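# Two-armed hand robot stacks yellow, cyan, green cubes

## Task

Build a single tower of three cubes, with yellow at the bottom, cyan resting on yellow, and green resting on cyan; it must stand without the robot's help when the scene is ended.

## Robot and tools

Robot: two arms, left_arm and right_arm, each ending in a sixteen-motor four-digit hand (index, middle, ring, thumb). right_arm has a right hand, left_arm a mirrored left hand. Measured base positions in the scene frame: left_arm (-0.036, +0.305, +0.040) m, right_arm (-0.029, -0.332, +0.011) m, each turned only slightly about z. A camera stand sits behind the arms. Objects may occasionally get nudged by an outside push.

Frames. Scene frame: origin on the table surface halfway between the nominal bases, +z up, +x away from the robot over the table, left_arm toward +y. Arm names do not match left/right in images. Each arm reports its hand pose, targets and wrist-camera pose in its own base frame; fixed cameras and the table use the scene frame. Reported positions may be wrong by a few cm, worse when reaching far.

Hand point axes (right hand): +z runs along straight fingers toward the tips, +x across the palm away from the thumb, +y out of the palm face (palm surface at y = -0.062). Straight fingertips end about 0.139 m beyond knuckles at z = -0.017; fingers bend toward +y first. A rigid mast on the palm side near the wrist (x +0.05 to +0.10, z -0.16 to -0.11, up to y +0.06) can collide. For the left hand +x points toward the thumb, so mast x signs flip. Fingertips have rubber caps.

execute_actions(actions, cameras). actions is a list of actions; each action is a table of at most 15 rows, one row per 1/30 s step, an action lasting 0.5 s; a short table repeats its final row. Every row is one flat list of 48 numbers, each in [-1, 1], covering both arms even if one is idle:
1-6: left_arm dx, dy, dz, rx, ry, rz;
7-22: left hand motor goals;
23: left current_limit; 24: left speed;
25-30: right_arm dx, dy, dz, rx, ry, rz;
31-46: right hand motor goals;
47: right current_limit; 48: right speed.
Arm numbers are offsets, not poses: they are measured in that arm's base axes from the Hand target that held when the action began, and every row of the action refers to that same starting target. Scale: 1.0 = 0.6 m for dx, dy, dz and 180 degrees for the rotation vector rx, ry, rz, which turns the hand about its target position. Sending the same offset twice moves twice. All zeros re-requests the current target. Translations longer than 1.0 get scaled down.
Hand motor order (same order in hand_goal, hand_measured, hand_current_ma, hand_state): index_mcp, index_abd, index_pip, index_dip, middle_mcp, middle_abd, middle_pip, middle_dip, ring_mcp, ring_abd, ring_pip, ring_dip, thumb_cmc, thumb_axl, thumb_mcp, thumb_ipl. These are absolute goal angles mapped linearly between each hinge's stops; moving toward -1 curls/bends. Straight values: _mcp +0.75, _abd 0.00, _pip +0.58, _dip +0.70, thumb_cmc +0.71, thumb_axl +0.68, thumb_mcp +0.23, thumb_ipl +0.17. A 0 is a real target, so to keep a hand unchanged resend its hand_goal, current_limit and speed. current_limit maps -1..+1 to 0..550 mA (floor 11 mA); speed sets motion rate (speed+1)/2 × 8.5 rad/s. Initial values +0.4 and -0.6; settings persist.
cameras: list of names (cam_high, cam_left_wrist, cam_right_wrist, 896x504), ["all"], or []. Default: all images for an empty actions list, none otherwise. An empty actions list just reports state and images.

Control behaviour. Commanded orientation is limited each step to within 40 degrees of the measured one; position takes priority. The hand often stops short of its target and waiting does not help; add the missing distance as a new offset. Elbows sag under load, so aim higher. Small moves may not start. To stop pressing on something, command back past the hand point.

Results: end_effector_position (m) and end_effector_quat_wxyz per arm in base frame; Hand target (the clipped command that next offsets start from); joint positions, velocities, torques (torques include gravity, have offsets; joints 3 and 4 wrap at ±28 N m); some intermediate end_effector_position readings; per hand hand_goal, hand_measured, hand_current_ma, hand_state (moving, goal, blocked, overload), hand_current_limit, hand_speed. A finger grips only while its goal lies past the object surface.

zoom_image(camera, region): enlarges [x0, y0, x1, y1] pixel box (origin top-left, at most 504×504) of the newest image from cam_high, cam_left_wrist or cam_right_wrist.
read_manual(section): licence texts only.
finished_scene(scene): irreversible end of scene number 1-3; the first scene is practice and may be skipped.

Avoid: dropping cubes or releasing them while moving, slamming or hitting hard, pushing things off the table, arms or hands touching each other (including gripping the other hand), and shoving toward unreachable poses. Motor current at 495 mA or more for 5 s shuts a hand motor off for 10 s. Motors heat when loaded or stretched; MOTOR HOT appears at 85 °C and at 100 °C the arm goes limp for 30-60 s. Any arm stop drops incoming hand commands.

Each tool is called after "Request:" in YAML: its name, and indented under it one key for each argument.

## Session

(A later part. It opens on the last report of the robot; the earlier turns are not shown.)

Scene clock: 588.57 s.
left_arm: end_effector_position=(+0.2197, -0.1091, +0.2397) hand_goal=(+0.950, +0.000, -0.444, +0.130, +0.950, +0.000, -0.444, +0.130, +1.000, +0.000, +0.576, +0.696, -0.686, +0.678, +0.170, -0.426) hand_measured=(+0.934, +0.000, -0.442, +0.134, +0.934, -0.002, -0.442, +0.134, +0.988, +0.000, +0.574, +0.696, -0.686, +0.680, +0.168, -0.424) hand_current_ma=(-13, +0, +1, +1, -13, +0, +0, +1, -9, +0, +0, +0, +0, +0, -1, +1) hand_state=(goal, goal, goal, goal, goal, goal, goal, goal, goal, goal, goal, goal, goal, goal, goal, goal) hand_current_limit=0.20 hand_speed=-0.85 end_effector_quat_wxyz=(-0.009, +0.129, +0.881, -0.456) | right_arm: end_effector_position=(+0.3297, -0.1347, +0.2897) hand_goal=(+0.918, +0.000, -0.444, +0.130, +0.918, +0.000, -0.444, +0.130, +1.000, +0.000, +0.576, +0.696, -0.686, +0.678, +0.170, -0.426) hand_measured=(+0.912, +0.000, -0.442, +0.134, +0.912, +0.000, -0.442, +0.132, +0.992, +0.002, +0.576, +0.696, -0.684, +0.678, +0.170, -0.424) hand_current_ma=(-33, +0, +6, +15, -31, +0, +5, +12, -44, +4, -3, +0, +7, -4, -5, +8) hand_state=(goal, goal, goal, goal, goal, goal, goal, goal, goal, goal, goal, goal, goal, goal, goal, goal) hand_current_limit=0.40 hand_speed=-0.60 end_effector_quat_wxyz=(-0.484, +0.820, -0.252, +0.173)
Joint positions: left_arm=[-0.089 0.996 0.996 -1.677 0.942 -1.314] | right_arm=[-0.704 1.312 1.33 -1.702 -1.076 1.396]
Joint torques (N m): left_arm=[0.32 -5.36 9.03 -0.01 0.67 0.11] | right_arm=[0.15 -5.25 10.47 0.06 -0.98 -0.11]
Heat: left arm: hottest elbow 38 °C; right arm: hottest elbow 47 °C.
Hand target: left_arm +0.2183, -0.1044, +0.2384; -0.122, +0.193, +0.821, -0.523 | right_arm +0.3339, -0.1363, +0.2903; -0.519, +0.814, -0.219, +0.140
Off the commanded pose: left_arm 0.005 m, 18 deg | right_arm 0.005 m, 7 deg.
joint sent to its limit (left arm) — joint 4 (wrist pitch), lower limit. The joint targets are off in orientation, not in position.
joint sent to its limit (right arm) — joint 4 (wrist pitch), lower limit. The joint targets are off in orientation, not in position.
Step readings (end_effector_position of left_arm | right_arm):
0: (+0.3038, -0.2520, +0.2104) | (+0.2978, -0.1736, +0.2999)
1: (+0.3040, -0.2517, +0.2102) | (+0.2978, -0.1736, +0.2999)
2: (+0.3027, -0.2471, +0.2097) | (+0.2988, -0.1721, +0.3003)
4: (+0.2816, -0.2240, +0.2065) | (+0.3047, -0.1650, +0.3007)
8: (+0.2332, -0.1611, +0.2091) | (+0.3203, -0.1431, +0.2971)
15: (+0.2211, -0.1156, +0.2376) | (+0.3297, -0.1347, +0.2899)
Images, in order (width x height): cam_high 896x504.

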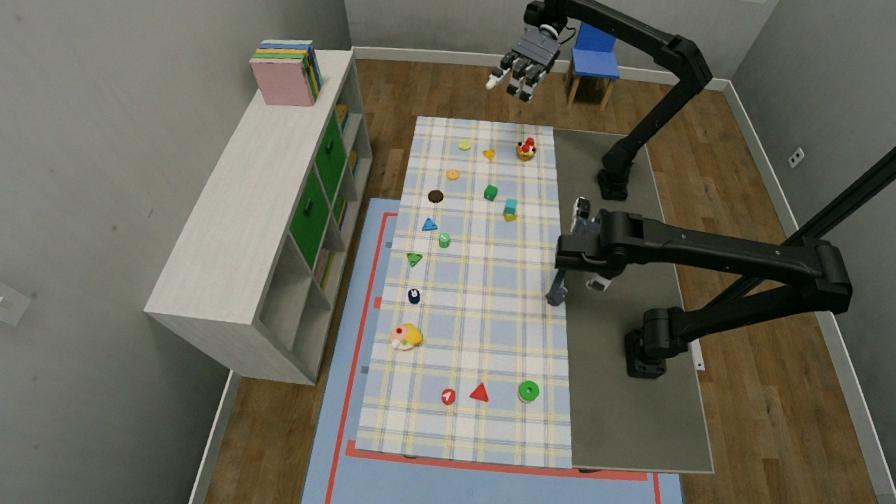

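Request:
execute_actions:
  actions:
    - [[0,0,0,0,0,0,0.95,0,-0.445,0.13,0.95,0,-0.445,0.13,1,0,0.576,0.696,-0.686,0.677,0.169,-0.427,0.2,-0.85,0.08,0.166,-0.03,0,0,0.024,0.95,0,-0.445,0.13,0.95,0,-0.445,0.13,1,0,0.576,0.696,-0.686,0.677,0.169,-0.427,0.2,-0.85]]
    - [[0,0,0,0,0,0,0.95,0,-0.445,0.13,0.95,0,-0.445,0.13,1,0,0.576,0.696,-0.686,0.677,0.169,-0.427,0.2,-0.85,0.08,0.166,-0.04,0,0,0.024,0.95,0,-0.445,0.13,0.95,0,-0.445,0.13,1,0,0.576,0.696,-0.686,0.677,0.169,-0.427,0.2,-0.85]]
    - [[0,0,0,0,0,0,0.95,0,-0.445,0.13,0.95,0,-0.445,0.13,1,0,0.576,0.696,-0.686,0.677,0.169,-0.427,0.2,-0.85,0,0,-0.16,0,0,0,0.95,0,-0.445,0.13,0.95,0,-0.445,0.13,1,0,0.576,0.696,-0.686,0.677,0.169,-0.427,0.2,-0.85]]
  cameras: ["cam_high", "cam_right_wrist"]

Request:
zoom_image:
  camera: "cam_high"
  region: [440, 90, 570, 220]

Scene clock: 606.63 s.
left_arm: end_effector_position=(+0.2197, -0.1080, +0.2392) hand_goal=(+0.950, +0.000, -0.444, +0.130, +0.950, +0.000, -0.444, +0.130, +1.000, +0.000, +0.576, +0.696, -0.686, +0.678, +0.170, -0.426) hand_measured=(+0.934, +0.000, -0.442, +0.134, +0.934, -0.002, -0.442, +0.134, +0.988, +0.000, +0.574, +0.696, -0.686, +0.680, +0.168, -0.424) hand_current_ma=(-13, +0, +1, +1, -13, +0, +0, +1, -9, +0, +0, +0, +0, +0, -1, +1) hand_state=(goal, goal, goal, goal, goal, goal, goal, goal, goal, goal, goal, goal, goal, goal, goal, goal) hand_current_limit=0.20 hand_speed=-0.85 end_effector_quat_wxyz=(-0.009, +0.130, +0.882, -0.453) | right_arm: end_effector_position=(+0.4302, +0.0642, +0.1550) hand_goal=(+0.950, +0.000, -0.444, +0.130, +0.950, +0.000, -0.444, +0.130, +1.000, +0.000, +0.576, +0.696, -0.686, +0.678, +0.170, -0.426) hand_measured=(+0.938, +0.000, -0.444, +0.134, +0.938, +0.000, -0.444, +0.132, +0.990, +0.000, +0.576, +0.696, -0.684, +0.678, +0.170, -0.424) hand_current_ma=(-58, +0, +4, +14, -58, +0, +3, +11, -45, +3, -4, +0, +6, -4, -2, +8) hand_state=(goal, goal, goal, goal, goal, goal, goal, goal, goal, goal, goal, goal, goal, goal, goal, goal) hand_current_limit=0.20 hand_speed=-0.85 end_effector_quat_wxyz=(-0.527, +0.831, -0.149, +0.098)
Joint positions: left_arm=[-0.089 0.996 0.996 -1.677 0.936 -1.314] | right_arm=[-0.137 1.404 1.022 -0.745 -1.08 2.059]
Joint torques (N m): left_arm=[0.97 -5.77 9.06 -0.03 0.66 0.08] | right_arm=[-0.56 -7.71 9.01 1.63 -0.56 0.13]
Heat: left arm: hottest elbow 37 °C; right arm: hottest elbow 43 °C.
Hand target: left_arm +0.2183, -0.1044, +0.2384; -0.122, +0.193, +0.821, -0.523 | right_arm +0.4299, +0.0629, +0.1524; -0.528, +0.829, -0.156, +0.100
Off the commanded pose: left_arm 0.004 m, 18 deg | right_arm 0.003 m, 1 deg.
joint sent to its limit (left arm) — joint 4 (wrist pitch), lower limit. The joint targets are off in orientation, not in position.
Step readings (end_effector_position of left_arm | right_arm):
0: (+0.2197, -0.1091, +0.2397) | (+0.3297, -0.1347, +0.2897)
1: (+0.2197, -0.1091, +0.2397) | (+0.3300, -0.1343, +0.2899)
2: (+0.2197, -0.1088, +0.2396) | (+0.3331, -0.1287, +0.2906)
4: (+0.2197, -0.1083, +0.2393) | (+0.3434, -0.1161, +0.2897)
8: (+0.2197, -0.1080, +0.2392) | (+0.3636, -0.0625, +0.2847)
15: (+0.2197, -0.1080, +0.2392) | (+0.3792, -0.0362, +0.2819)
16: (+0.2197, -0.1080, +0.2392) | (+0.3803, -0.0364, +0.2817)
17: (+0.2197, -0.1080, +0.2392) | (+0.3832, -0.0319, +0.2808)
19: (+0.2197, -0.1080, +0.2392) | (+0.3942, -0.0207, +0.2775)
23: (+0.2197, -0.1080, +0.2392) | (+0.4137, +0.0339, +0.2655)
30: (+0.2197, -0.1080, +0.2392) | (+0.4297, +0.0643, +0.2540)
31: (+0.2197, -0.1080, +0.2392) | (+0.4311, +0.0641, +0.2531)
32: (+0.2197, -0.1080, +0.2392) | (+0.4327, +0.0642, +0.2481)
34: (+0.2197, -0.1080, +0.2392) | (+0.4345, +0.0638, +0.2313)
38: (+0.2197, -0.1080, +0.2392) | (+0.4210, +0.0643, +0.1786)
45: (+0.2197, -0.1080, +0.2392) | (+0.4265, +0.0641, +0.1536)
Images, in order (width x height): cam_high 896x504, cam_right_wrist 896x504.

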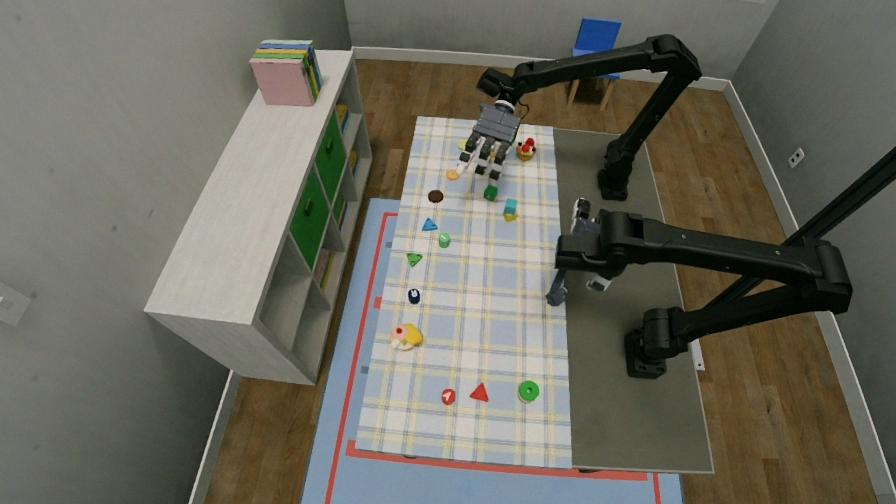

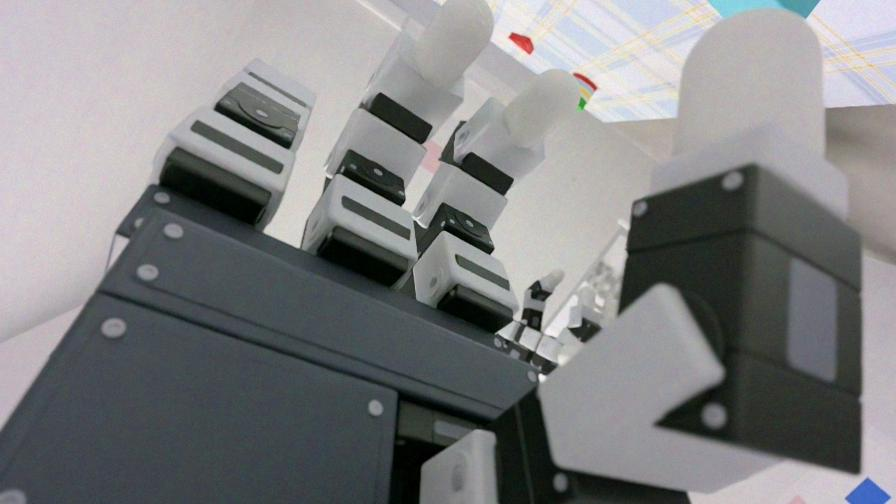

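Scaled by 3.877 from the camera's 896x504 image, which has a finer 1280x720 frame.

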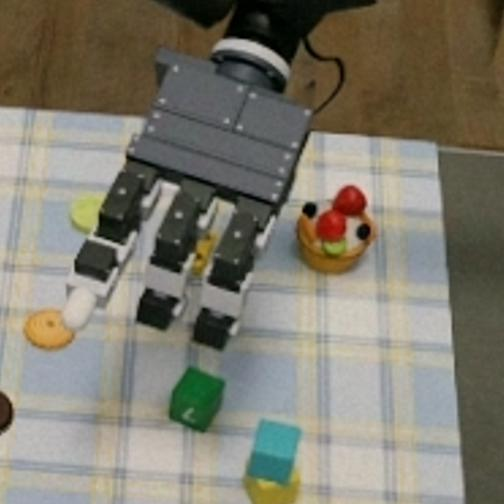

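Request:
execute_actions:
  actions:
    - [[0,0,0,0,0,0,0.95,0,-0.445,0.13,0.95,0,-0.445,0.13,1,0,0.576,0.696,-0.686,0.677,0.169,-0.427,0.2,-0.85,0,0,-0.10,0,0,0,0.95,0,-0.445,0.13,0.95,0,-0.445,0.13,1,0,0.576,0.696,-0.686,0.677,0.169,-0.427,0.2,-0.85]]
    - [[0,0,0,0,0,0,0.95,0,-0.445,0.13,0.95,0,-0.445,0.13,1,0,0.576,0.696,-0.686,0.677,0.169,-0.427,0.2,-0.85,0,0,-0.07,0,0,0,0.95,0,-0.445,0.13,0.95,0,-0.445,0.13,1,0,0.576,0.696,-0.686,0.677,0.169,-0.427,0.2,-0.85]]
  cameras: ["cam_high", "cam_right_wrist"]

Request:
zoom_image:
  camera: "cam_high"
  region: [450, 120, 550, 220]

Scene clock: 617.47 s.
left_arm: end_effector_position=(+0.2197, -0.1080, +0.2392) hand_goal=(+0.950, +0.000, -0.444, +0.130, +0.950, +0.000, -0.444, +0.130, +1.000, +0.000, +0.576, +0.696, -0.686, +0.678, +0.170, -0.426) hand_measured=(+0.934, +0.000, -0.442, +0.134, +0.934, -0.002, -0.442, +0.134, +0.988, +0.000, +0.574, +0.696, -0.686, +0.680, +0.168, -0.424) hand_current_ma=(-13, +0, +1, +1, -13, +0, +0, +1, -9, +0, +0, +0, +0, +0, -1, +1) hand_state=(goal, goal, goal, goal, goal, goal, goal, goal, goal, goal, goal, goal, goal, goal, goal, goal) hand_current_limit=0.20 hand_speed=-0.85 end_effector_quat_wxyz=(-0.009, +0.130, +0.882, -0.453) | right_arm: end_effector_position=(+0.4304, +0.0641, +0.0559) hand_goal=(+0.950, +0.000, -0.444, +0.130, +0.950, +0.000, -0.444, +0.130, +1.000, +0.000, +0.576, +0.696, -0.686, +0.678, +0.170, -0.426) hand_measured=(+0.938, +0.000, -0.444, +0.134, +0.938, +0.000, -0.444, +0.132, +0.990, +0.000, +0.576, +0.696, -0.684, +0.678, +0.170, -0.424) hand_current_ma=(-58, +0, +4, +14, -58, +0, +3, +11, -45, +3, -4, +0, +5, -4, -2, +8) hand_state=(goal, goal, goal, goal, goal, goal, goal, goal, goal, goal, goal, goal, goal, goal, goal, goal) hand_current_limit=0.20 hand_speed=-0.85 end_effector_quat_wxyz=(-0.527, +0.831, -0.148, +0.103)
Joint positions: left_arm=[-0.089 0.996 0.996 -1.677 0.936 -1.314] | right_arm=[-0.137 1.542 0.871 -0.443 -1.079 2.062]
Joint torques (N m): left_arm=[0.62 -5.83 9.1 -0.1 0.67 0.07] | right_arm=[-0.32 -7.36 7.83 1.66 -0.58 0.13]
Heat: left arm: hottest elbow 36 °C; right arm: hottest elbow 42 °C.
Hand target: left_arm +0.2183, -0.1044, +0.2384; -0.122, +0.193, +0.821, -0.523 | right_arm +0.4299, +0.0629, +0.0503; -0.528, +0.829, -0.157, +0.100
Off the commanded pose: left_arm 0.004 m, 18 deg | right_arm 0.006 m, 1 deg.
joint sent to its limit (left arm) — joint 4 (wrist pitch), lower limit. The joint targets are off in orientation, not in position.
Step readings (end_effector_position of left_arm | right_arm):
0: (+0.2197, -0.1080, +0.2392) | (+0.4302, +0.0642, +0.1550)
1: (+0.2197, -0.1080, +0.2392) | (+0.4302, +0.0642, +0.1548)
2: (+0.2197, -0.1080, +0.2392) | (+0.4307, +0.0643, +0.1532)
4: (+0.2197, -0.1080, +0.2392) | (+0.4324, +0.0640, +0.1457)
8: (+0.2197, -0.1080, +0.2392) | (+0.4270, +0.0647, +0.1184)
15: (+0.2197, -0.1080, +0.2392) | (+0.4271, +0.0644, +0.0964)
16: (+0.2197, -0.1080, +0.2392) | (+0.4280, +0.0644, +0.0966)
17: (+0.2197, -0.1080, +0.2392) | (+0.4297, +0.0642, +0.0964)
19: (+0.2197, -0.1080, +0.2392) | (+0.4335, +0.0637, +0.0922)
23: (+0.2197, -0.1080, +0.2392) | (+0.4321, +0.0637, +0.0726)
30: (+0.2197, -0.1080, +0.2392) | (+0.4289, +0.0642, +0.0556)
Images, in order (width x height): cam_high 896x504, cam_right_wrist 896x504.

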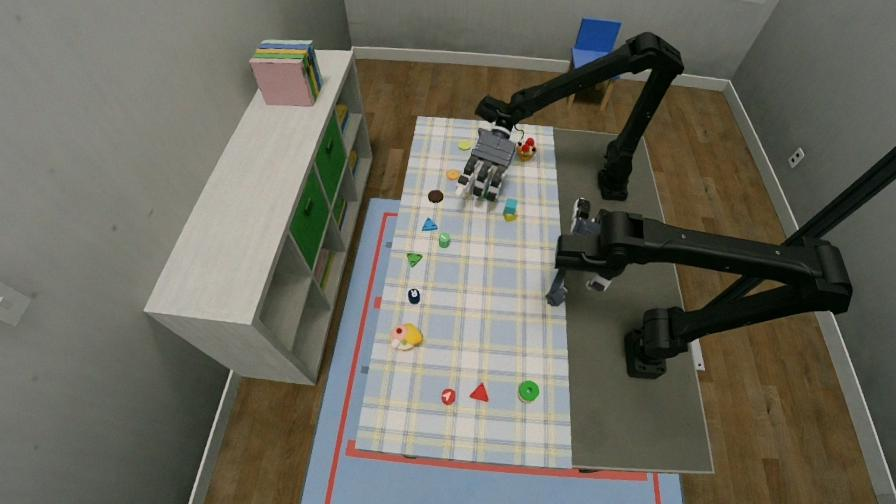

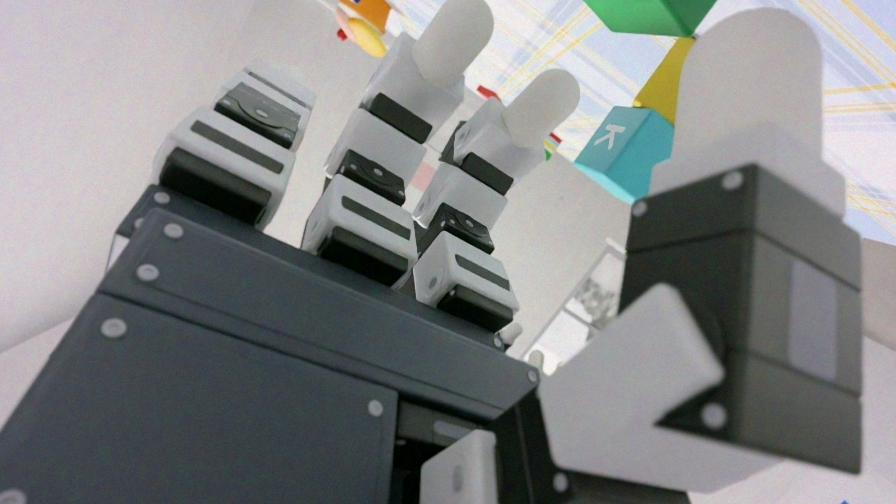

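Scaled by 5.040 from the camera's 896x504 image, which has a finer 1280x720 frame.

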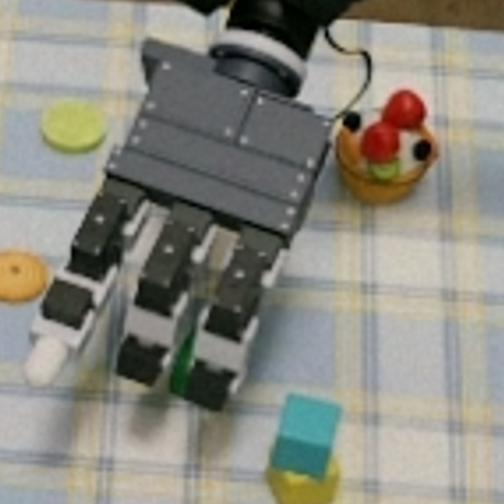

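Request:
zoom_image:
  camera: "cam_right_wrist"
  region: [480, 0, 830, 200]

Scaled by 1.440 from the camera's 896x504 image, which has a finer 1280x720 frame.

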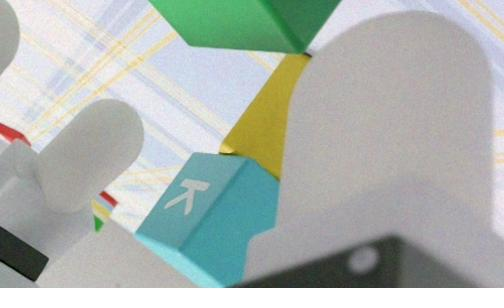

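Request:
execute_actions:
  actions:
    - [[0,0,0,0,0,0,0.95,0,-0.445,0.13,0.95,0,-0.445,0.13,1,0,0.576,0.696,-0.686,0.677,0.169,-0.427,0.2,-0.85,0.005,0.0125,-0.055,0,0,0,0.95,0,-0.445,0.13,0.95,0,-0.445,0.13,1,0,0.576,0.696,-0.686,0.677,0.169,-0.427,0.2,-0.85]]
  cameras: ["cam_high", "cam_right_wrist"]

Request:
zoom_image:
  camera: "cam_right_wrist"
  region: [480, 0, 830, 200]

Scene clock: 635.97 s.
left_arm: end_effector_position=(+0.2197, -0.1080, +0.2392) hand_goal=(+0.950, +0.000, -0.444, +0.130, +0.950, +0.000, -0.444, +0.130, +1.000, +0.000, +0.576, +0.696, -0.686, +0.678, +0.170, -0.426) hand_measured=(+0.934, +0.000, -0.442, +0.134, +0.934, -0.002, -0.442, +0.134, +0.988, +0.000, +0.574, +0.696, -0.686, +0.680, +0.168, -0.424) hand_current_ma=(-13, +0, +1, +1, -13, +0, +0, +1, -9, +0, +0, +0, +0, +0, -1, +1) hand_state=(goal, goal, goal, goal, goal, goal, goal, goal, goal, goal, goal, goal, goal, goal, goal, goal) hand_current_limit=0.20 hand_speed=-0.85 end_effector_quat_wxyz=(-0.009, +0.130, +0.882, -0.453) | right_arm: end_effector_position=(+0.4353, +0.0643, +0.0241) hand_goal=(+0.950, +0.000, -0.444, +0.130, +0.950, +0.000, -0.444, +0.130, +1.000, +0.000, +0.576, +0.696, -0.686, +0.678, +0.170, -0.426) hand_measured=(+0.938, +0.000, -0.444, +0.134, +0.938, +0.000, -0.444, +0.132, +0.990, +0.000, +0.576, +0.696, -0.684, +0.678, +0.170, -0.424) hand_current_ma=(-58, +0, +4, +14, -58, +0, +3, +11, -45, +3, -4, +0, +5, -4, -2, +8) hand_state=(goal, goal, goal, goal, goal, goal, goal, goal, goal, goal, goal, goal, goal, goal, goal, goal) hand_current_limit=0.20 hand_speed=-0.85 end_effector_quat_wxyz=(-0.526, +0.831, -0.149, +0.105)
Joint positions: left_arm=[-0.089 0.996 0.996 -1.677 0.936 -1.314] | right_arm=[-0.134 1.613 0.847 -0.334 -1.074 2.076]
Joint torques (N m): left_arm=[0.97 -6.01 9.05 -0.1 0.68 0.11] | right_arm=[0.85 -7.53 7.27 1.7 -0.59 0.14]
Heat: left arm: hottest elbow 36 °C; right arm: hottest elbow 39 °C.
Hand target: left_arm +0.2183, -0.1044, +0.2384; -0.122, +0.193, +0.821, -0.523 | right_arm +0.4329, +0.0703, +0.0174; -0.528, +0.829, -0.157, +0.100
Off the commanded pose: left_arm 0.004 m, 18 deg | right_arm 0.009 m, 1 deg.
joint sent to its limit (left arm) — joint 4 (wrist pitch), lower limit. The joint targets are off in orientation, not in position.
joint sent to its limit (right arm) — joint 6 (wrist roll), upper limit. The joint targets still meet the commanded pose.
Step readings (end_effector_position of left_arm | right_arm):
0: (+0.2197, -0.1080, +0.2392) | (+0.4303, +0.0641, +0.0559)
1: (+0.2197, -0.1080, +0.2392) | (+0.4306, +0.0641, +0.0560)
2: (+0.2197, -0.1080, +0.2392) | (+0.4315, +0.0641, +0.0556)
4: (+0.2197, -0.1080, +0.2392) | (+0.4357, +0.0635, +0.0519)
8: (+0.2197, -0.1080, +0.2392) | (+0.4380, +0.0626, +0.0368)
15: (+0.2197, -0.1080, +0.2392) | (+0.4344, +0.0642, +0.0238)
Images, in order (width x height): cam_high 896x504, cam_right_wrist 896x504.

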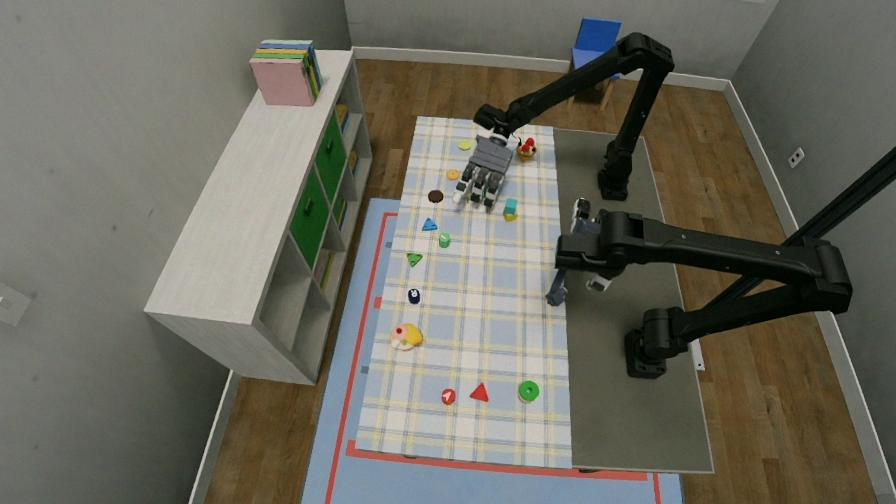

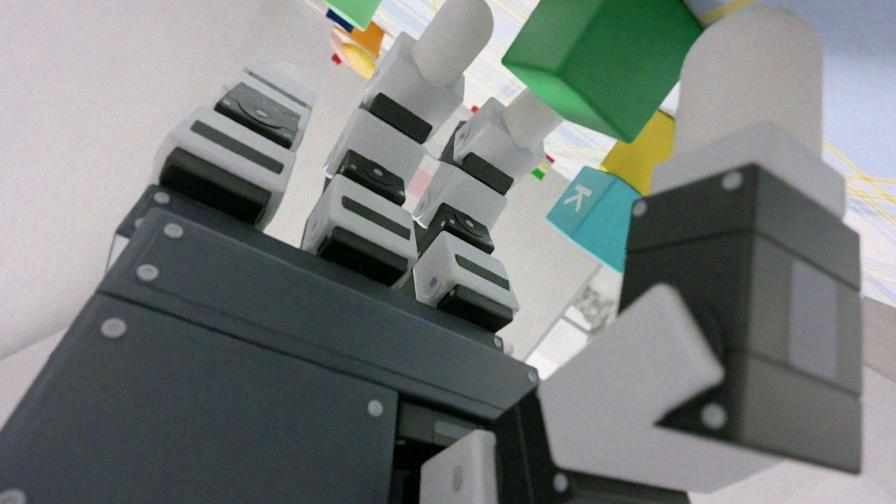

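Scaled by 1.440 from the camera's 896x504 image, which has a finer 1280x720 frame.

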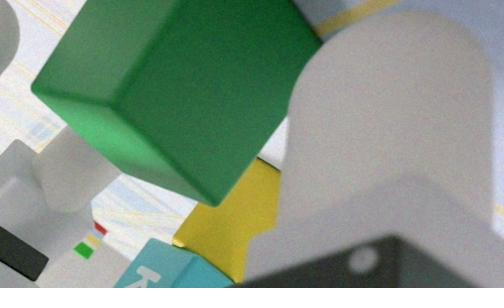

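Request:
execute_actions:
  actions:
    - [[0,0,0,0,0,0,0.95,0,-0.445,0.13,0.95,0,-0.445,0.13,1,0,0.576,0.696,-0.686,0.677,0.169,-0.427,0.2,-0.85,0,0,0,0,0,0,0.72,0,-0.445,0.13,0.72,0,-0.445,0.13,1,0,0.576,0.696,-0.686,0.677,0.169,-0.427,0.2,-0.85]]
    - [[0,0,0,0,0,0,0.95,0,-0.445,0.13,0.95,0,-0.445,0.13,1,0,0.576,0.696,-0.686,0.677,0.169,-0.427,0.2,-0.85,0,0,0,0,0,0,0.72,0,-0.445,0.13,0.72,0,-0.445,0.13,1,0,0.576,0.696,-0.686,0.677,-0.067,-0.157,0.2,-0.85]]
  cameras: ["cam_high", "cam_right_wrist"]

Request:
zoom_image:
  camera: "cam_right_wrist"
  region: [480, 0, 830, 200]

Scene clock: 650.03 s.
left_arm: end_effector_position=(+0.2197, -0.1080, +0.2392) hand_goal=(+0.950, +0.000, -0.444, +0.130, +0.950, +0.000, -0.444, +0.130, +1.000, +0.000, +0.576, +0.696, -0.686, +0.678, +0.170, -0.426) hand_measured=(+0.934, +0.000, -0.442, +0.134, +0.934, -0.002, -0.442, +0.134, +0.988, +0.000, +0.574, +0.696, -0.686, +0.680, +0.168, -0.424) hand_current_ma=(-13, +0, +1, +1, -13, +0, +0, +1, -9, +0, +0, +0, +0, +0, -1, +1) hand_state=(goal, goal, goal, goal, goal, goal, goal, goal, goal, goal, goal, goal, goal, goal, goal, goal) hand_current_limit=0.20 hand_speed=-0.85 end_effector_quat_wxyz=(-0.009, +0.130, +0.882, -0.453) | right_arm: end_effector_position=(+0.4349, +0.0645, +0.0242) hand_goal=(+0.720, +0.000, -0.444, +0.130, +0.720, +0.000, -0.444, +0.130, +1.000, +0.000, +0.576, +0.696, -0.686, +0.678, -0.066, -0.156) hand_measured=(+0.716, +0.000, -0.444, +0.134, +0.716, +0.000, -0.444, +0.132, +0.990, +0.000, +0.576, +0.696, -0.684, +0.678, -0.062, -0.158) hand_current_ma=(-15, +0, +4, +14, -20, +0, +3, +11, -45, +3, -4, +0, +5, -4, +19, -9) hand_state=(goal, goal, goal, goal, goal, goal, goal, goal, goal, goal, goal, goal, goal, goal, goal, goal) hand_current_limit=0.20 hand_speed=-0.85 end_effector_quat_wxyz=(-0.526, +0.830, -0.151, +0.104)
Joint positions: left_arm=[-0.089 0.996 0.996 -1.677 0.936 -1.314] | right_arm=[-0.134 1.613 0.847 -0.334 -1.074 2.08]
Joint torques (N m): left_arm=[0.38 -5.66 9.07 -0.03 0.66 0.12] | right_arm=[0.67 -7.59 7.27 1.66 -0.58 0.13]
Heat: left arm: hottest elbow 36 °C; right arm: hottest elbow 37 °C.
Hand target: left_arm +0.2183, -0.1044, +0.2384; -0.122, +0.193, +0.821, -0.523 | right_arm +0.4329, +0.0703, +0.0174; -0.528, +0.829, -0.157, +0.100
Off the commanded pose: left_arm 0.004 m, 18 deg | right_arm 0.009 m, 1 deg.
joint sent to its limit (left arm) — joint 4 (wrist pitch), lower limit. The joint targets are off in orientation, not in position.
joint sent to its limit (right arm) — joint 6 (wrist roll), upper limit. The joint targets still meet the commanded pose.
Step readings (end_effector_position of left_arm | right_arm):
0: (+0.2197, -0.1080, +0.2392) | (+0.4353, +0.0643, +0.0241)
1: (+0.2197, -0.1080, +0.2392) | (+0.4353, +0.0643, +0.0241)
2: (+0.2197, -0.1080, +0.2392) | (+0.4353, +0.0643, +0.0241)
4: (+0.2197, -0.1080, +0.2392) | (+0.4353, +0.0643, +0.0241)
8: (+0.2197, -0.1080, +0.2392) | (+0.4353, +0.0643, +0.0241)
15: (+0.2197, -0.1080, +0.2392) | (+0.4349, +0.0645, +0.0242)
16: (+0.2197, -0.1080, +0.2392) | (+0.4349, +0.0645, +0.0242)
17: (+0.2197, -0.1080, +0.2392) | (+0.4349, +0.0645, +0.0242)
19: (+0.2197, -0.1080, +0.2392) | (+0.4349, +0.0645, +0.0242)
23: (+0.2197, -0.1080, +0.2392) | (+0.4349, +0.0645, +0.0242)
30: (+0.2197, -0.1080, +0.2392) | (+0.4349, +0.0645, +0.0242)
Images, in order (width x height): cam_high 896x504, cam_right_wrist 896x504.

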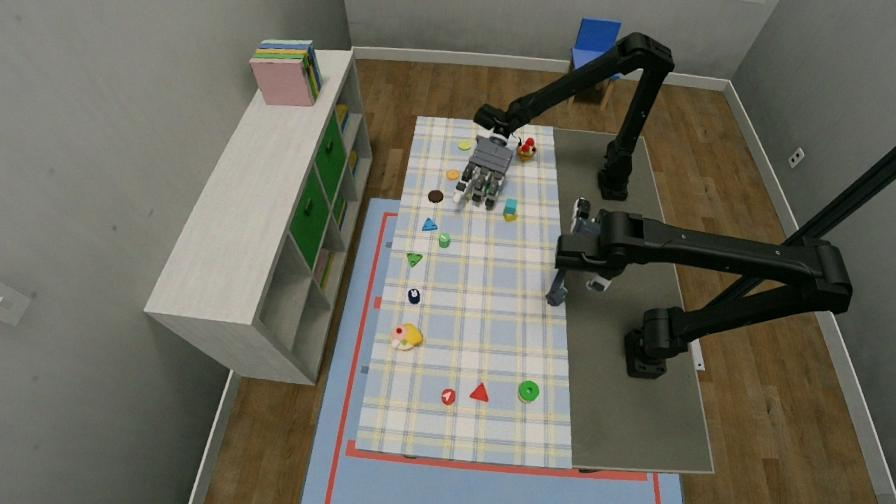

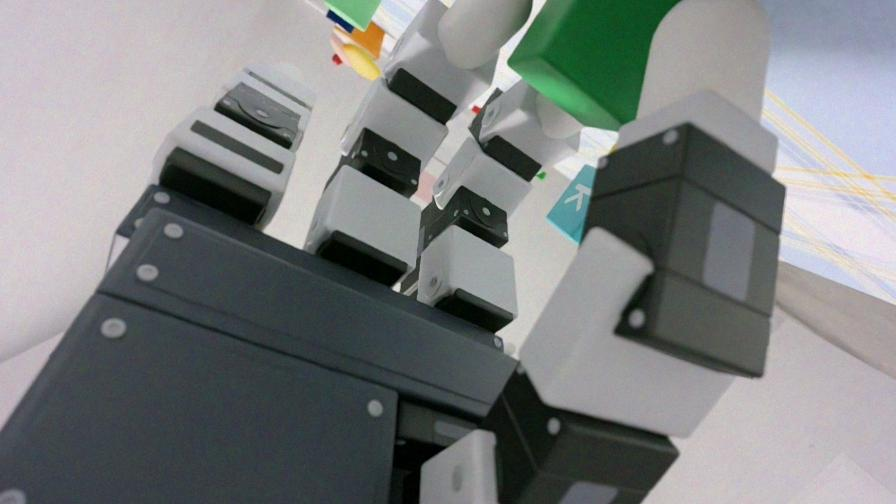

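Scaled by 1.440 from the camera's 896x504 image, which has a finer 1280x720 frame.

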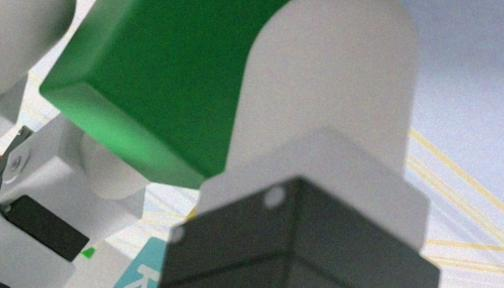

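Request:
execute_actions:
  actions:
    - [[0,0,0,0,0,0,0.95,0,-0.445,0.13,0.95,0,-0.445,0.13,1,0,0.576,0.696,-0.686,0.677,0.169,-0.427,0.2,-0.85,0,0,0,0,0,0,0.72,0,-0.445,0.13,0.72,0,-0.445,0.13,1,0,0.576,0.696,-0.686,0.677,-0.315,0.114,0.2,-0.85]]
    - [[0,0,0,0,0,0,0.95,0,-0.445,0.13,0.95,0,-0.445,0.13,1,0,0.576,0.696,-0.686,0.677,0.169,-0.427,0.2,-0.85,0,0,0,0,0,0,0.64,0,-0.445,0.13,0.64,0,-0.445,0.13,1,0,0.576,0.696,-0.686,0.677,-0.45,0.114,0.2,-0.85]]
  cameras: ["cam_high", "cam_right_wrist"]

Request:
zoom_image:
  camera: "cam_right_wrist"
  region: [480, 0, 830, 200]

Scene clock: 655.50 s.
left_arm: end_effector_position=(+0.2197, -0.1080, +0.2392) hand_goal=(+0.950, +0.000, -0.444, +0.130, +0.950, +0.000, -0.444, +0.130, +1.000, +0.000, +0.576, +0.696, -0.686, +0.678, +0.170, -0.426) hand_measured=(+0.934, +0.000, -0.442, +0.134, +0.934, -0.002, -0.442, +0.134, +0.988, +0.000, +0.574, +0.696, -0.686, +0.680, +0.168, -0.424) hand_current_ma=(-13, +0, +1, +1, -13, +0, +0, +1, -9, +0, +0, +0, +0, +0, -1, +1) hand_state=(goal, goal, goal, goal, goal, goal, goal, goal, goal, goal, goal, goal, goal, goal, goal, goal) hand_current_limit=0.20 hand_speed=-0.85 end_effector_quat_wxyz=(-0.009, +0.130, +0.882, -0.453) | right_arm: end_effector_position=(+0.4346, +0.0648, +0.0244) hand_goal=(+0.640, +0.000, -0.444, +0.130, +0.640, +0.000, -0.444, +0.130, +1.000, +0.000, +0.576, +0.696, -0.686, +0.678, -0.450, +0.114) hand_measured=(+0.680, +0.000, -0.432, +0.134, +0.646, +0.000, -0.440, +0.132, +0.990, +0.000, +0.576, +0.696, -0.692, +0.674, -0.300, +0.122) hand_current_ma=(+207, +0, +59, +19, +31, +0, +15, +11, -45, +3, -4, +0, -28, -21, +330, +55) hand_state=(blocked, goal, goal, goal, goal, goal, goal, goal, goal, goal, goal, goal, goal, goal, blocked, goal) hand_current_limit=0.20 hand_speed=-0.85 end_effector_quat_wxyz=(-0.527, +0.830, -0.155, +0.102)
Joint positions: left_arm=[-0.089 0.996 0.996 -1.677 0.936 -1.314] | right_arm=[-0.134 1.613 0.847 -0.333 -1.074 2.089]
Joint torques (N m): left_arm=[0.79 -5.95 9.14 -0.02 0.65 0.09] | right_arm=[0.85 -7.41 7.27 1.68 -0.59 0.09]
Heat: left arm: hottest elbow 36 °C; right arm: hottest elbow 37 °C.
Hand target: left_arm +0.2183, -0.1044, +0.2384; -0.122, +0.193, +0.821, -0.523 | right_arm +0.4329, +0.0703, +0.0174; -0.528, +0.829, -0.157, +0.100
Off the commanded pose: left_arm 0.004 m, 18 deg | right_arm 0.009 m, 0 deg.
joint sent to its limit (left arm) — joint 4 (wrist pitch), lower limit. The joint targets are off in orientation, not in position.
joint sent to its limit (right arm) — joint 6 (wrist roll), upper limit. The joint targets still meet the commanded pose.
Step readings (end_effector_position of left_arm | right_arm):
0: (+0.2197, -0.1080, +0.2392) | (+0.4349, +0.0645, +0.0242)
1: (+0.2197, -0.1080, +0.2392) | (+0.4349, +0.0645, +0.0242)
2: (+0.2197, -0.1080, +0.2392) | (+0.4349, +0.0645, +0.0242)
4: (+0.2197, -0.1080, +0.2392) | (+0.4349, +0.0645, +0.0242)
8: (+0.2197, -0.1080, +0.2392) | (+0.4349, +0.0645, +0.0242)
15: (+0.2197, -0.1080, +0.2392) | (+0.4349, +0.0645, +0.0242)
16: (+0.2197, -0.1080, +0.2392) | (+0.4349, +0.0645, +0.0242)
17: (+0.2197, -0.1080, +0.2392) | (+0.4348, +0.0645, +0.0242)
19: (+0.2197, -0.1080, +0.2392) | (+0.4345, +0.0647, +0.0243)
23: (+0.2197, -0.1080, +0.2392) | (+0.4343, +0.0648, +0.0243)
30: (+0.2197, -0.1080, +0.2392) | (+0.4346, +0.0648, +0.0244)
Images, in order (width x height): cam_high 896x504, cam_right_wrist 896x504.

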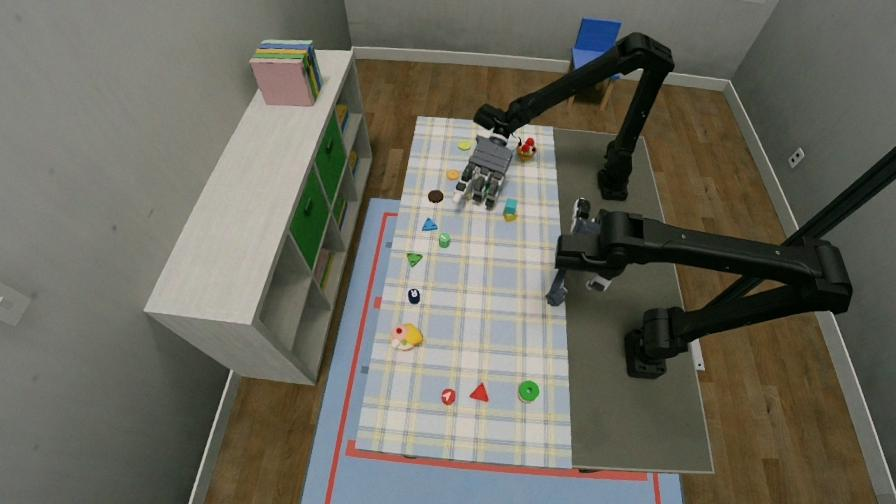

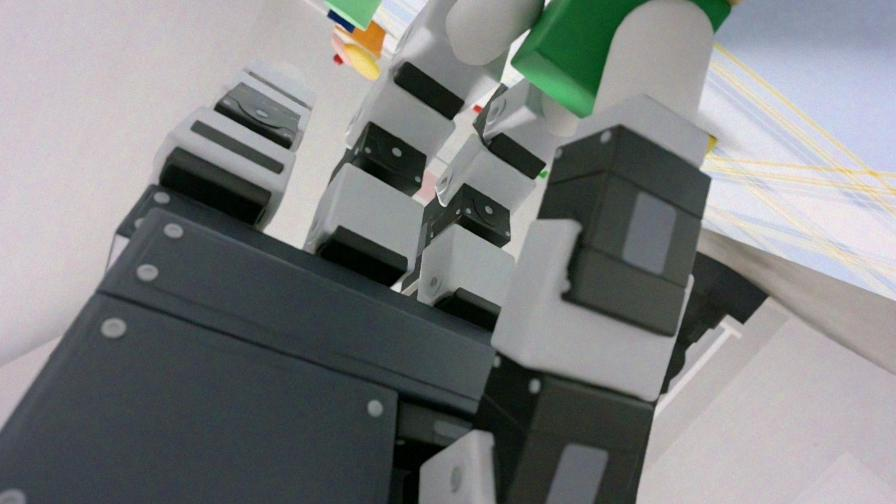

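Scaled by 1.440 from the camera's 896x504 image, which has a finer 1280x720 frame.

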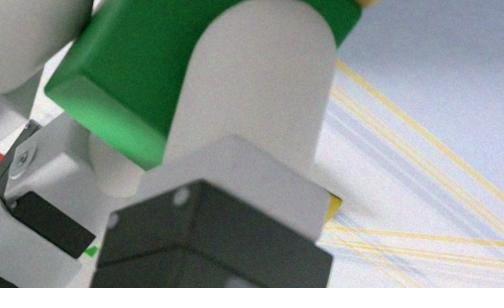

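Request:
execute_actions:
  actions:
    - [[0,0,0,0,0,0,0.95,0,-0.445,0.13,0.95,0,-0.445,0.13,1,0,0.576,0.696,-0.686,0.677,0.169,-0.427,0.2,-0.85,0,0,0,0,0,0,0.80,0,-0.445,0.13,0.80,0,-0.445,0.13,1,0,0.576,0.696,-0.686,0.677,-0.2,0.114,0.2,-0.85]]
    - [[0,0,0,0,0,0,0.95,0,-0.445,0.13,0.95,0,-0.445,0.13,1,0,0.576,0.696,-0.686,0.677,0.169,-0.427,0.2,-0.85,-0.016,0.003,0,0,0,0,0.80,0,-0.445,0.13,0.80,0,-0.445,0.13,1,0,0.576,0.696,-0.686,0.677,-0.2,0.114,0.2,-0.85]]
  cameras: ["cam_right_wrist"]

Request:
zoom_image:
  camera: "cam_right_wrist"
  region: [480, 0, 830, 200]

Scene clock: 662.57 s.
left_arm: end_effector_position=(+0.2197, -0.1080, +0.2392) hand_goal=(+0.950, +0.000, -0.444, +0.130, +0.950, +0.000, -0.444, +0.130, +1.000, +0.000, +0.576, +0.696, -0.686, +0.678, +0.170, -0.426) hand_measured=(+0.934, +0.000, -0.442, +0.134, +0.934, -0.002, -0.442, +0.134, +0.988, +0.000, +0.574, +0.696, -0.686, +0.680, +0.168, -0.424) hand_current_ma=(-13, +0, +1, +1, -13, +0, +0, +1, -9, +0, +0, +0, +0, +0, -1, +1) hand_state=(goal, goal, goal, goal, goal, goal, goal, goal, goal, goal, goal, goal, goal, goal, goal, goal) hand_current_limit=0.20 hand_speed=-0.85 end_effector_quat_wxyz=(-0.009, +0.130, +0.882, -0.453) | right_arm: end_effector_position=(+0.4258, +0.0661, +0.0174) hand_goal=(+0.800, +0.000, -0.444, +0.130, +0.800, +0.000, -0.444, +0.130, +1.000, +0.000, +0.576, +0.696, -0.686, +0.678, -0.200, +0.114) hand_measured=(+0.784, +0.000, -0.442, +0.134, +0.786, +0.000, -0.442, +0.132, +0.990, +0.000, +0.576, +0.696, -0.688, +0.676, -0.202, +0.116) hand_current_ma=(-80, +0, +11, +17, -74, +0, +12, +11, -45, +3, -4, +0, -8, -9, -6, +15) hand_state=(goal, goal, goal, goal, goal, goal, goal, goal, goal, goal, goal, goal, goal, goal, goal, goal) hand_current_limit=0.20 hand_speed=-0.85 end_effector_quat_wxyz=(-0.526, +0.831, -0.154, +0.098)
Joint positions: left_arm=[-0.089 0.996 0.996 -1.677 0.936 -1.314] | right_arm=[-0.133 1.613 0.824 -0.326 -1.074 2.079]
Joint torques (N m): left_arm=[0.73 -5.71 9.07 0.01 0.66 0.09] | right_arm=[0.73 -8.88 6.72 1.73 -0.6 0.11]
Heat: left arm: hottest elbow 35 °C; right arm: hottest elbow 36 °C.
Hand target: left_arm +0.2183, -0.1044, +0.2384; -0.122, +0.193, +0.821, -0.523 | right_arm +0.4233, +0.0722, +0.0173; -0.528, +0.829, -0.157, +0.100
Off the commanded pose: left_arm 0.004 m, 18 deg | right_arm 0.006 m, 1 deg.
joint sent to its limit (left arm) — joint 4 (wrist pitch), lower limit. The joint targets are off in orientation, not in position.
joint sent to its limit (right arm) — joint 6 (wrist roll), upper limit. The joint targets still meet the commanded pose.
Step readings (end_effector_position of left_arm | right_arm):
0: (+0.2197, -0.1080, +0.2392) | (+0.4346, +0.0648, +0.0244)
1: (+0.2197, -0.1080, +0.2392) | (+0.4346, +0.0648, +0.0244)
2: (+0.2197, -0.1080, +0.2392) | (+0.4346, +0.0648, +0.0244)
4: (+0.2197, -0.1080, +0.2392) | (+0.4346, +0.0648, +0.0244)
8: (+0.2197, -0.1080, +0.2392) | (+0.4350, +0.0645, +0.0243)
15: (+0.2197, -0.1080, +0.2392) | (+0.4354, +0.0644, +0.0242)
16: (+0.2197, -0.1080, +0.2392) | (+0.4354, +0.0644, +0.0242)
17: (+0.2197, -0.1080, +0.2392) | (+0.4352, +0.0644, +0.0241)
19: (+0.2197, -0.1080, +0.2392) | (+0.4340, +0.0649, +0.0230)
23: (+0.2197, -0.1080, +0.2392) | (+0.4279, +0.0659, +0.0189)
30: (+0.2197, -0.1080, +0.2392) | (+0.4258, +0.0661, +0.0174)
Images, in order (width x height): cam_right_wrist 896x504.

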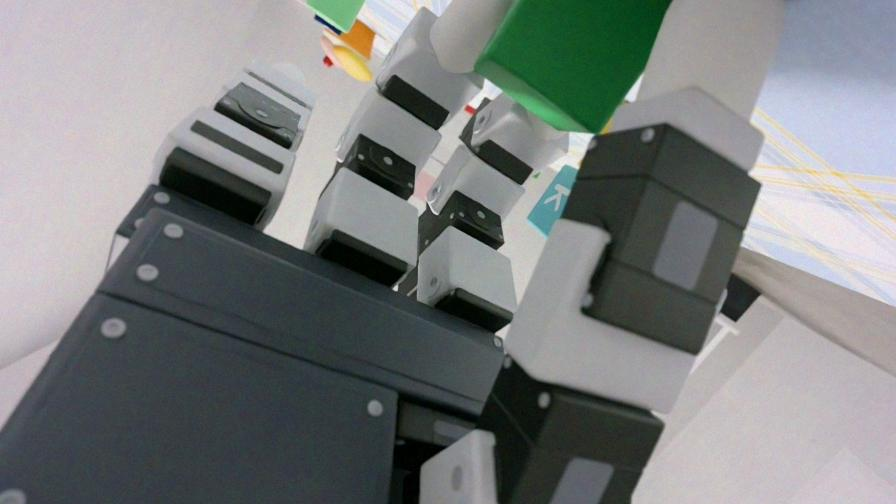

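Scaled by 1.440 from the camera's 896x504 image, which has a finer 1280x720 frame.

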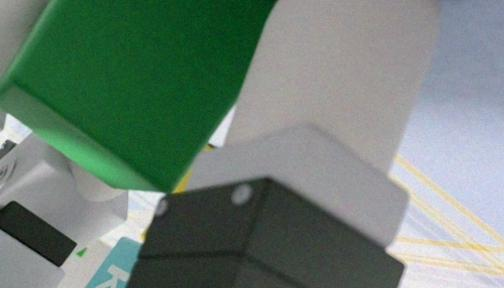

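Request:
execute_actions:
  actions:
    - [[0,0,0,0,0,0,0.95,0,-0.445,0.13,0.95,0,-0.445,0.13,1,0,0.576,0.696,-0.686,0.677,0.169,-0.427,0.2,-0.85,0.006,-0.004,0.018,0,0,0,0.80,0,-0.445,0.13,0.80,0,-0.445,0.13,1,0,0.576,0.696,-0.686,0.677,-0.2,0.114,0.2,-0.85]]
  cameras: ["cam_right_wrist"]

Request:
zoom_image:
  camera: "cam_right_wrist"
  region: [400, 0, 830, 200]

Scene clock: 666.70 s.
left_arm: end_effector_position=(+0.2197, -0.1080, +0.2392) hand_goal=(+0.950, +0.000, -0.444, +0.130, +0.950, +0.000, -0.444, +0.130, +1.000, +0.000, +0.576, +0.696, -0.686, +0.678, +0.170, -0.426) hand_measured=(+0.934, +0.000, -0.442, +0.134, +0.934, -0.002, -0.442, +0.134, +0.988, +0.000, +0.574, +0.696, -0.686, +0.680, +0.168, -0.424) hand_current_ma=(-13, +0, +1, +1, -13, +0, +0, +1, -9, +0, +0, +0, +0, +0, -1, +1) hand_state=(goal, goal, goal, goal, goal, goal, goal, goal, goal, goal, goal, goal, goal, goal, goal, goal) hand_current_limit=0.20 hand_speed=-0.85 end_effector_quat_wxyz=(-0.009, +0.130, +0.882, -0.453) | right_arm: end_effector_position=(+0.4237, +0.0664, +0.0176) hand_goal=(+0.800, +0.000, -0.444, +0.130, +0.800, +0.000, -0.444, +0.130, +1.000, +0.000, +0.576, +0.696, -0.686, +0.678, -0.200, +0.114) hand_measured=(+0.784, +0.000, -0.442, +0.134, +0.786, +0.000, -0.442, +0.132, +0.990, +0.000, +0.576, +0.696, -0.688, +0.676, -0.202, +0.116) hand_current_ma=(-80, +0, +11, +17, -71, +0, +12, +11, -45, +3, -4, +0, -8, -9, -6, +15) hand_state=(goal, goal, goal, goal, goal, goal, goal, goal, goal, goal, goal, goal, goal, goal, goal, goal) hand_current_limit=0.20 hand_speed=-0.85 end_effector_quat_wxyz=(-0.526, +0.831, -0.156, +0.094)
Joint positions: left_arm=[-0.089 0.996 0.996 -1.677 0.936 -1.314] | right_arm=[-0.133 1.611 0.824 -0.337 -1.074 2.079]
Joint torques (N m): left_arm=[1.03 -5.6 9.13 -0.14 0.69 0.09] | right_arm=[0.5 -9.82 8.34 0.79 -0.64 0.09]
Heat: left arm: hottest elbow 35 °C; right arm: hottest elbow 36 °C.
Hand target: left_arm +0.2183, -0.1044, +0.2384; -0.122, +0.193, +0.821, -0.523 | right_arm +0.4269, +0.0698, +0.0282; -0.528, +0.829, -0.157, +0.100
Off the commanded pose: left_arm 0.004 m, 18 deg | right_arm 0.012 m, 1 deg.
joint sent to its limit (left arm) — joint 4 (wrist pitch), lower limit. The joint targets are off in orientation, not in position.
joint sent to its limit (right arm) — joint 6 (wrist roll), upper limit. The joint targets still meet the commanded pose.
Step readings (end_effector_position of left_arm | right_arm):
0: (+0.2197, -0.1080, +0.2392) | (+0.4258, +0.0661, +0.0174)
1: (+0.2197, -0.1080, +0.2392) | (+0.4258, +0.0661, +0.0174)
2: (+0.2197, -0.1080, +0.2392) | (+0.4258, +0.0661, +0.0174)
4: (+0.2197, -0.1080, +0.2392) | (+0.4258, +0.0661, +0.0174)
8: (+0.2197, -0.1080, +0.2392) | (+0.4245, +0.0663, +0.0172)
15: (+0.2197, -0.1080, +0.2392) | (+0.4240, +0.0664, +0.0177)
Images, in order (width x height): cam_right_wrist 896x504.

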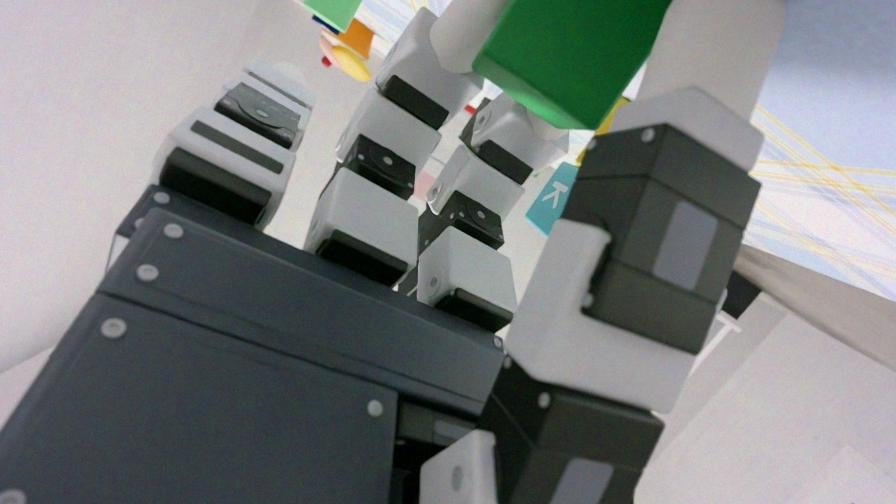

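Scaled by 1.172 from the camera's 896x504 image, which has a finer 1280x720 frame.

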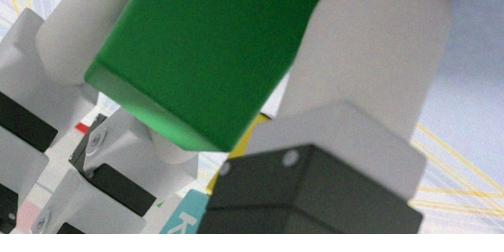

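Request:
execute_actions:
  actions:
    - [[0,0,0,0,0,0,0.95,0,-0.445,0.13,0.95,0,-0.445,0.13,1,0,0.576,0.696,-0.686,0.677,0.169,-0.427,0.2,-0.85,0.0,0.0,0.012,0,0,0,0.72,0,-0.445,0.13,0.72,0,-0.445,0.13,1,0,0.576,0.696,-0.686,0.677,-0.2,0.114,0.2,-0.85]]
    - [[0,0,0,0,0,0,0.95,0,-0.445,0.13,0.95,0,-0.445,0.13,1,0,0.576,0.696,-0.686,0.677,0.169,-0.427,0.2,-0.85,0,0,0,0,0,0,0.66,0,-0.445,0.13,0.66,0,-0.445,0.13,1,0,0.576,0.696,-0.686,0.677,-0.40,0.114,0.2,-0.85]]
  cameras: ["cam_right_wrist"]

Request:
zoom_image:
  camera: "cam_right_wrist"
  region: [400, 0, 830, 200]

Scene clock: 674.77 s.
left_arm: end_effector_position=(+0.2197, -0.1080, +0.2392) hand_goal=(+0.950, +0.000, -0.444, +0.130, +0.950, +0.000, -0.444, +0.130, +1.000, +0.000, +0.576, +0.696, -0.686, +0.678, +0.170, -0.426) hand_measured=(+0.934, +0.000, -0.442, +0.134, +0.934, -0.002, -0.442, +0.134, +0.988, +0.000, +0.574, +0.696, -0.686, +0.680, +0.168, -0.424) hand_current_ma=(-13, +0, +1, +1, -13, +0, +0, +1, -9, +0, +0, +0, +0, +0, -1, +1) hand_state=(goal, goal, goal, goal, goal, goal, goal, goal, goal, goal, goal, goal, goal, goal, goal, goal) hand_current_limit=0.20 hand_speed=-0.85 end_effector_quat_wxyz=(-0.009, +0.130, +0.882, -0.453) | right_arm: end_effector_position=(+0.4209, +0.0668, +0.0236) hand_goal=(+0.660, +0.000, -0.444, +0.130, +0.660, +0.000, -0.444, +0.130, +1.000, +0.000, +0.576, +0.696, -0.686, +0.678, -0.400, +0.114) hand_measured=(+0.660, +0.000, -0.442, +0.134, +0.668, +0.000, -0.438, +0.132, +0.990, +0.000, +0.576, +0.696, -0.678, +0.684, -0.278, +0.124) hand_current_ma=(-5, +0, +13, +17, +37, +0, +32, +11, -45, +3, -4, +0, +42, +30, +330, +63) hand_state=(goal, goal, goal, goal, goal, goal, goal, goal, goal, goal, goal, goal, goal, goal, blocked, goal) hand_current_limit=0.20 hand_speed=-0.85 end_effector_quat_wxyz=(-0.526, +0.831, -0.157, +0.092)
Joint positions: left_arm=[-0.089 0.996 0.996 -1.677 0.936 -1.314] | right_arm=[-0.133 1.594 0.824 -0.359 -1.074 2.079]
Joint torques (N m): left_arm=[0.79 -5.42 9.14 -0.02 0.66 0.06] | right_arm=[0.5 -9.58 9.02 0.76 -0.63 0.11]
Heat: left arm: hottest elbow 35 °C; right arm: hottest elbow 36 °C.
Hand target: left_arm +0.2183, -0.1044, +0.2384; -0.122, +0.193, +0.821, -0.523 | right_arm +0.4269, +0.0698, +0.0354; -0.528, +0.829, -0.157, +0.100
Off the commanded pose: left_arm 0.004 m, 18 deg | right_arm 0.014 m, 1 deg.
joint sent to its limit (left arm) — joint 4 (wrist pitch), lower limit. The joint targets are off in orientation, not in position.
joint sent to its limit (right arm) — joint 6 (wrist roll), upper limit. The joint targets still meet the commanded pose.
Step readings (end_effector_position of left_arm | right_arm):
0: (+0.2197, -0.1080, +0.2392) | (+0.4237, +0.0664, +0.0176)
1: (+0.2197, -0.1080, +0.2392) | (+0.4237, +0.0664, +0.0176)
2: (+0.2197, -0.1080, +0.2392) | (+0.4234, +0.0665, +0.0178)
4: (+0.2197, -0.1080, +0.2392) | (+0.4224, +0.0666, +0.0188)
8: (+0.2197, -0.1080, +0.2392) | (+0.4214, +0.0667, +0.0220)
15: (+0.2197, -0.1080, +0.2392) | (+0.4209, +0.0668, +0.0236)
16: (+0.2197, -0.1080, +0.2392) | (+0.4209, +0.0668, +0.0236)
17: (+0.2197, -0.1080, +0.2392) | (+0.4209, +0.0668, +0.0236)
19: (+0.2197, -0.1080, +0.2392) | (+0.4209, +0.0668, +0.0236)
23: (+0.2197, -0.1080, +0.2392) | (+0.4209, +0.0668, +0.0236)
30: (+0.2197, -0.1080, +0.2392) | (+0.4209, +0.0668, +0.0236)
Images, in order (width x height): cam_right_wrist 896x504.

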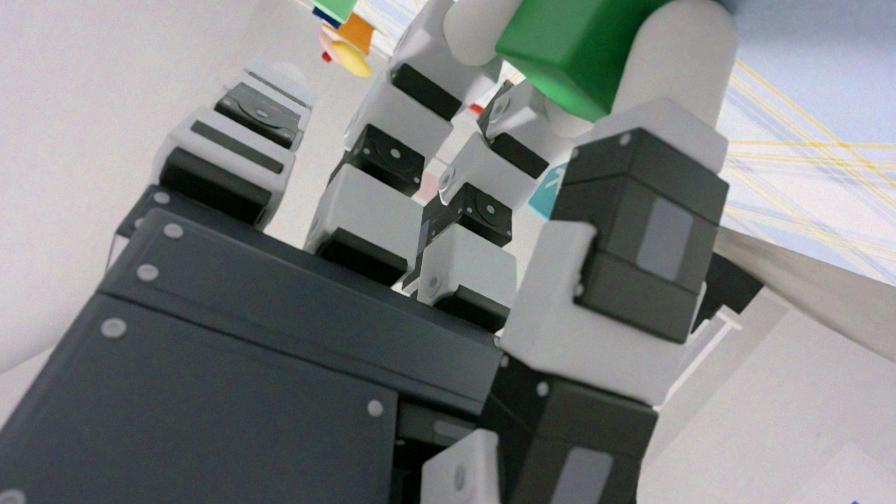

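Scaled by 1.172 from the camera's 896x504 image, which has a finer 1280x720 frame.

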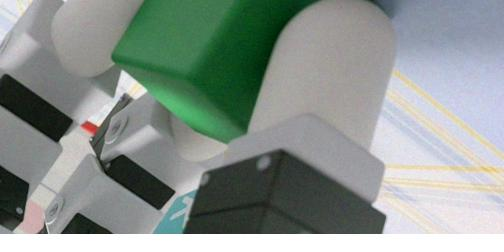

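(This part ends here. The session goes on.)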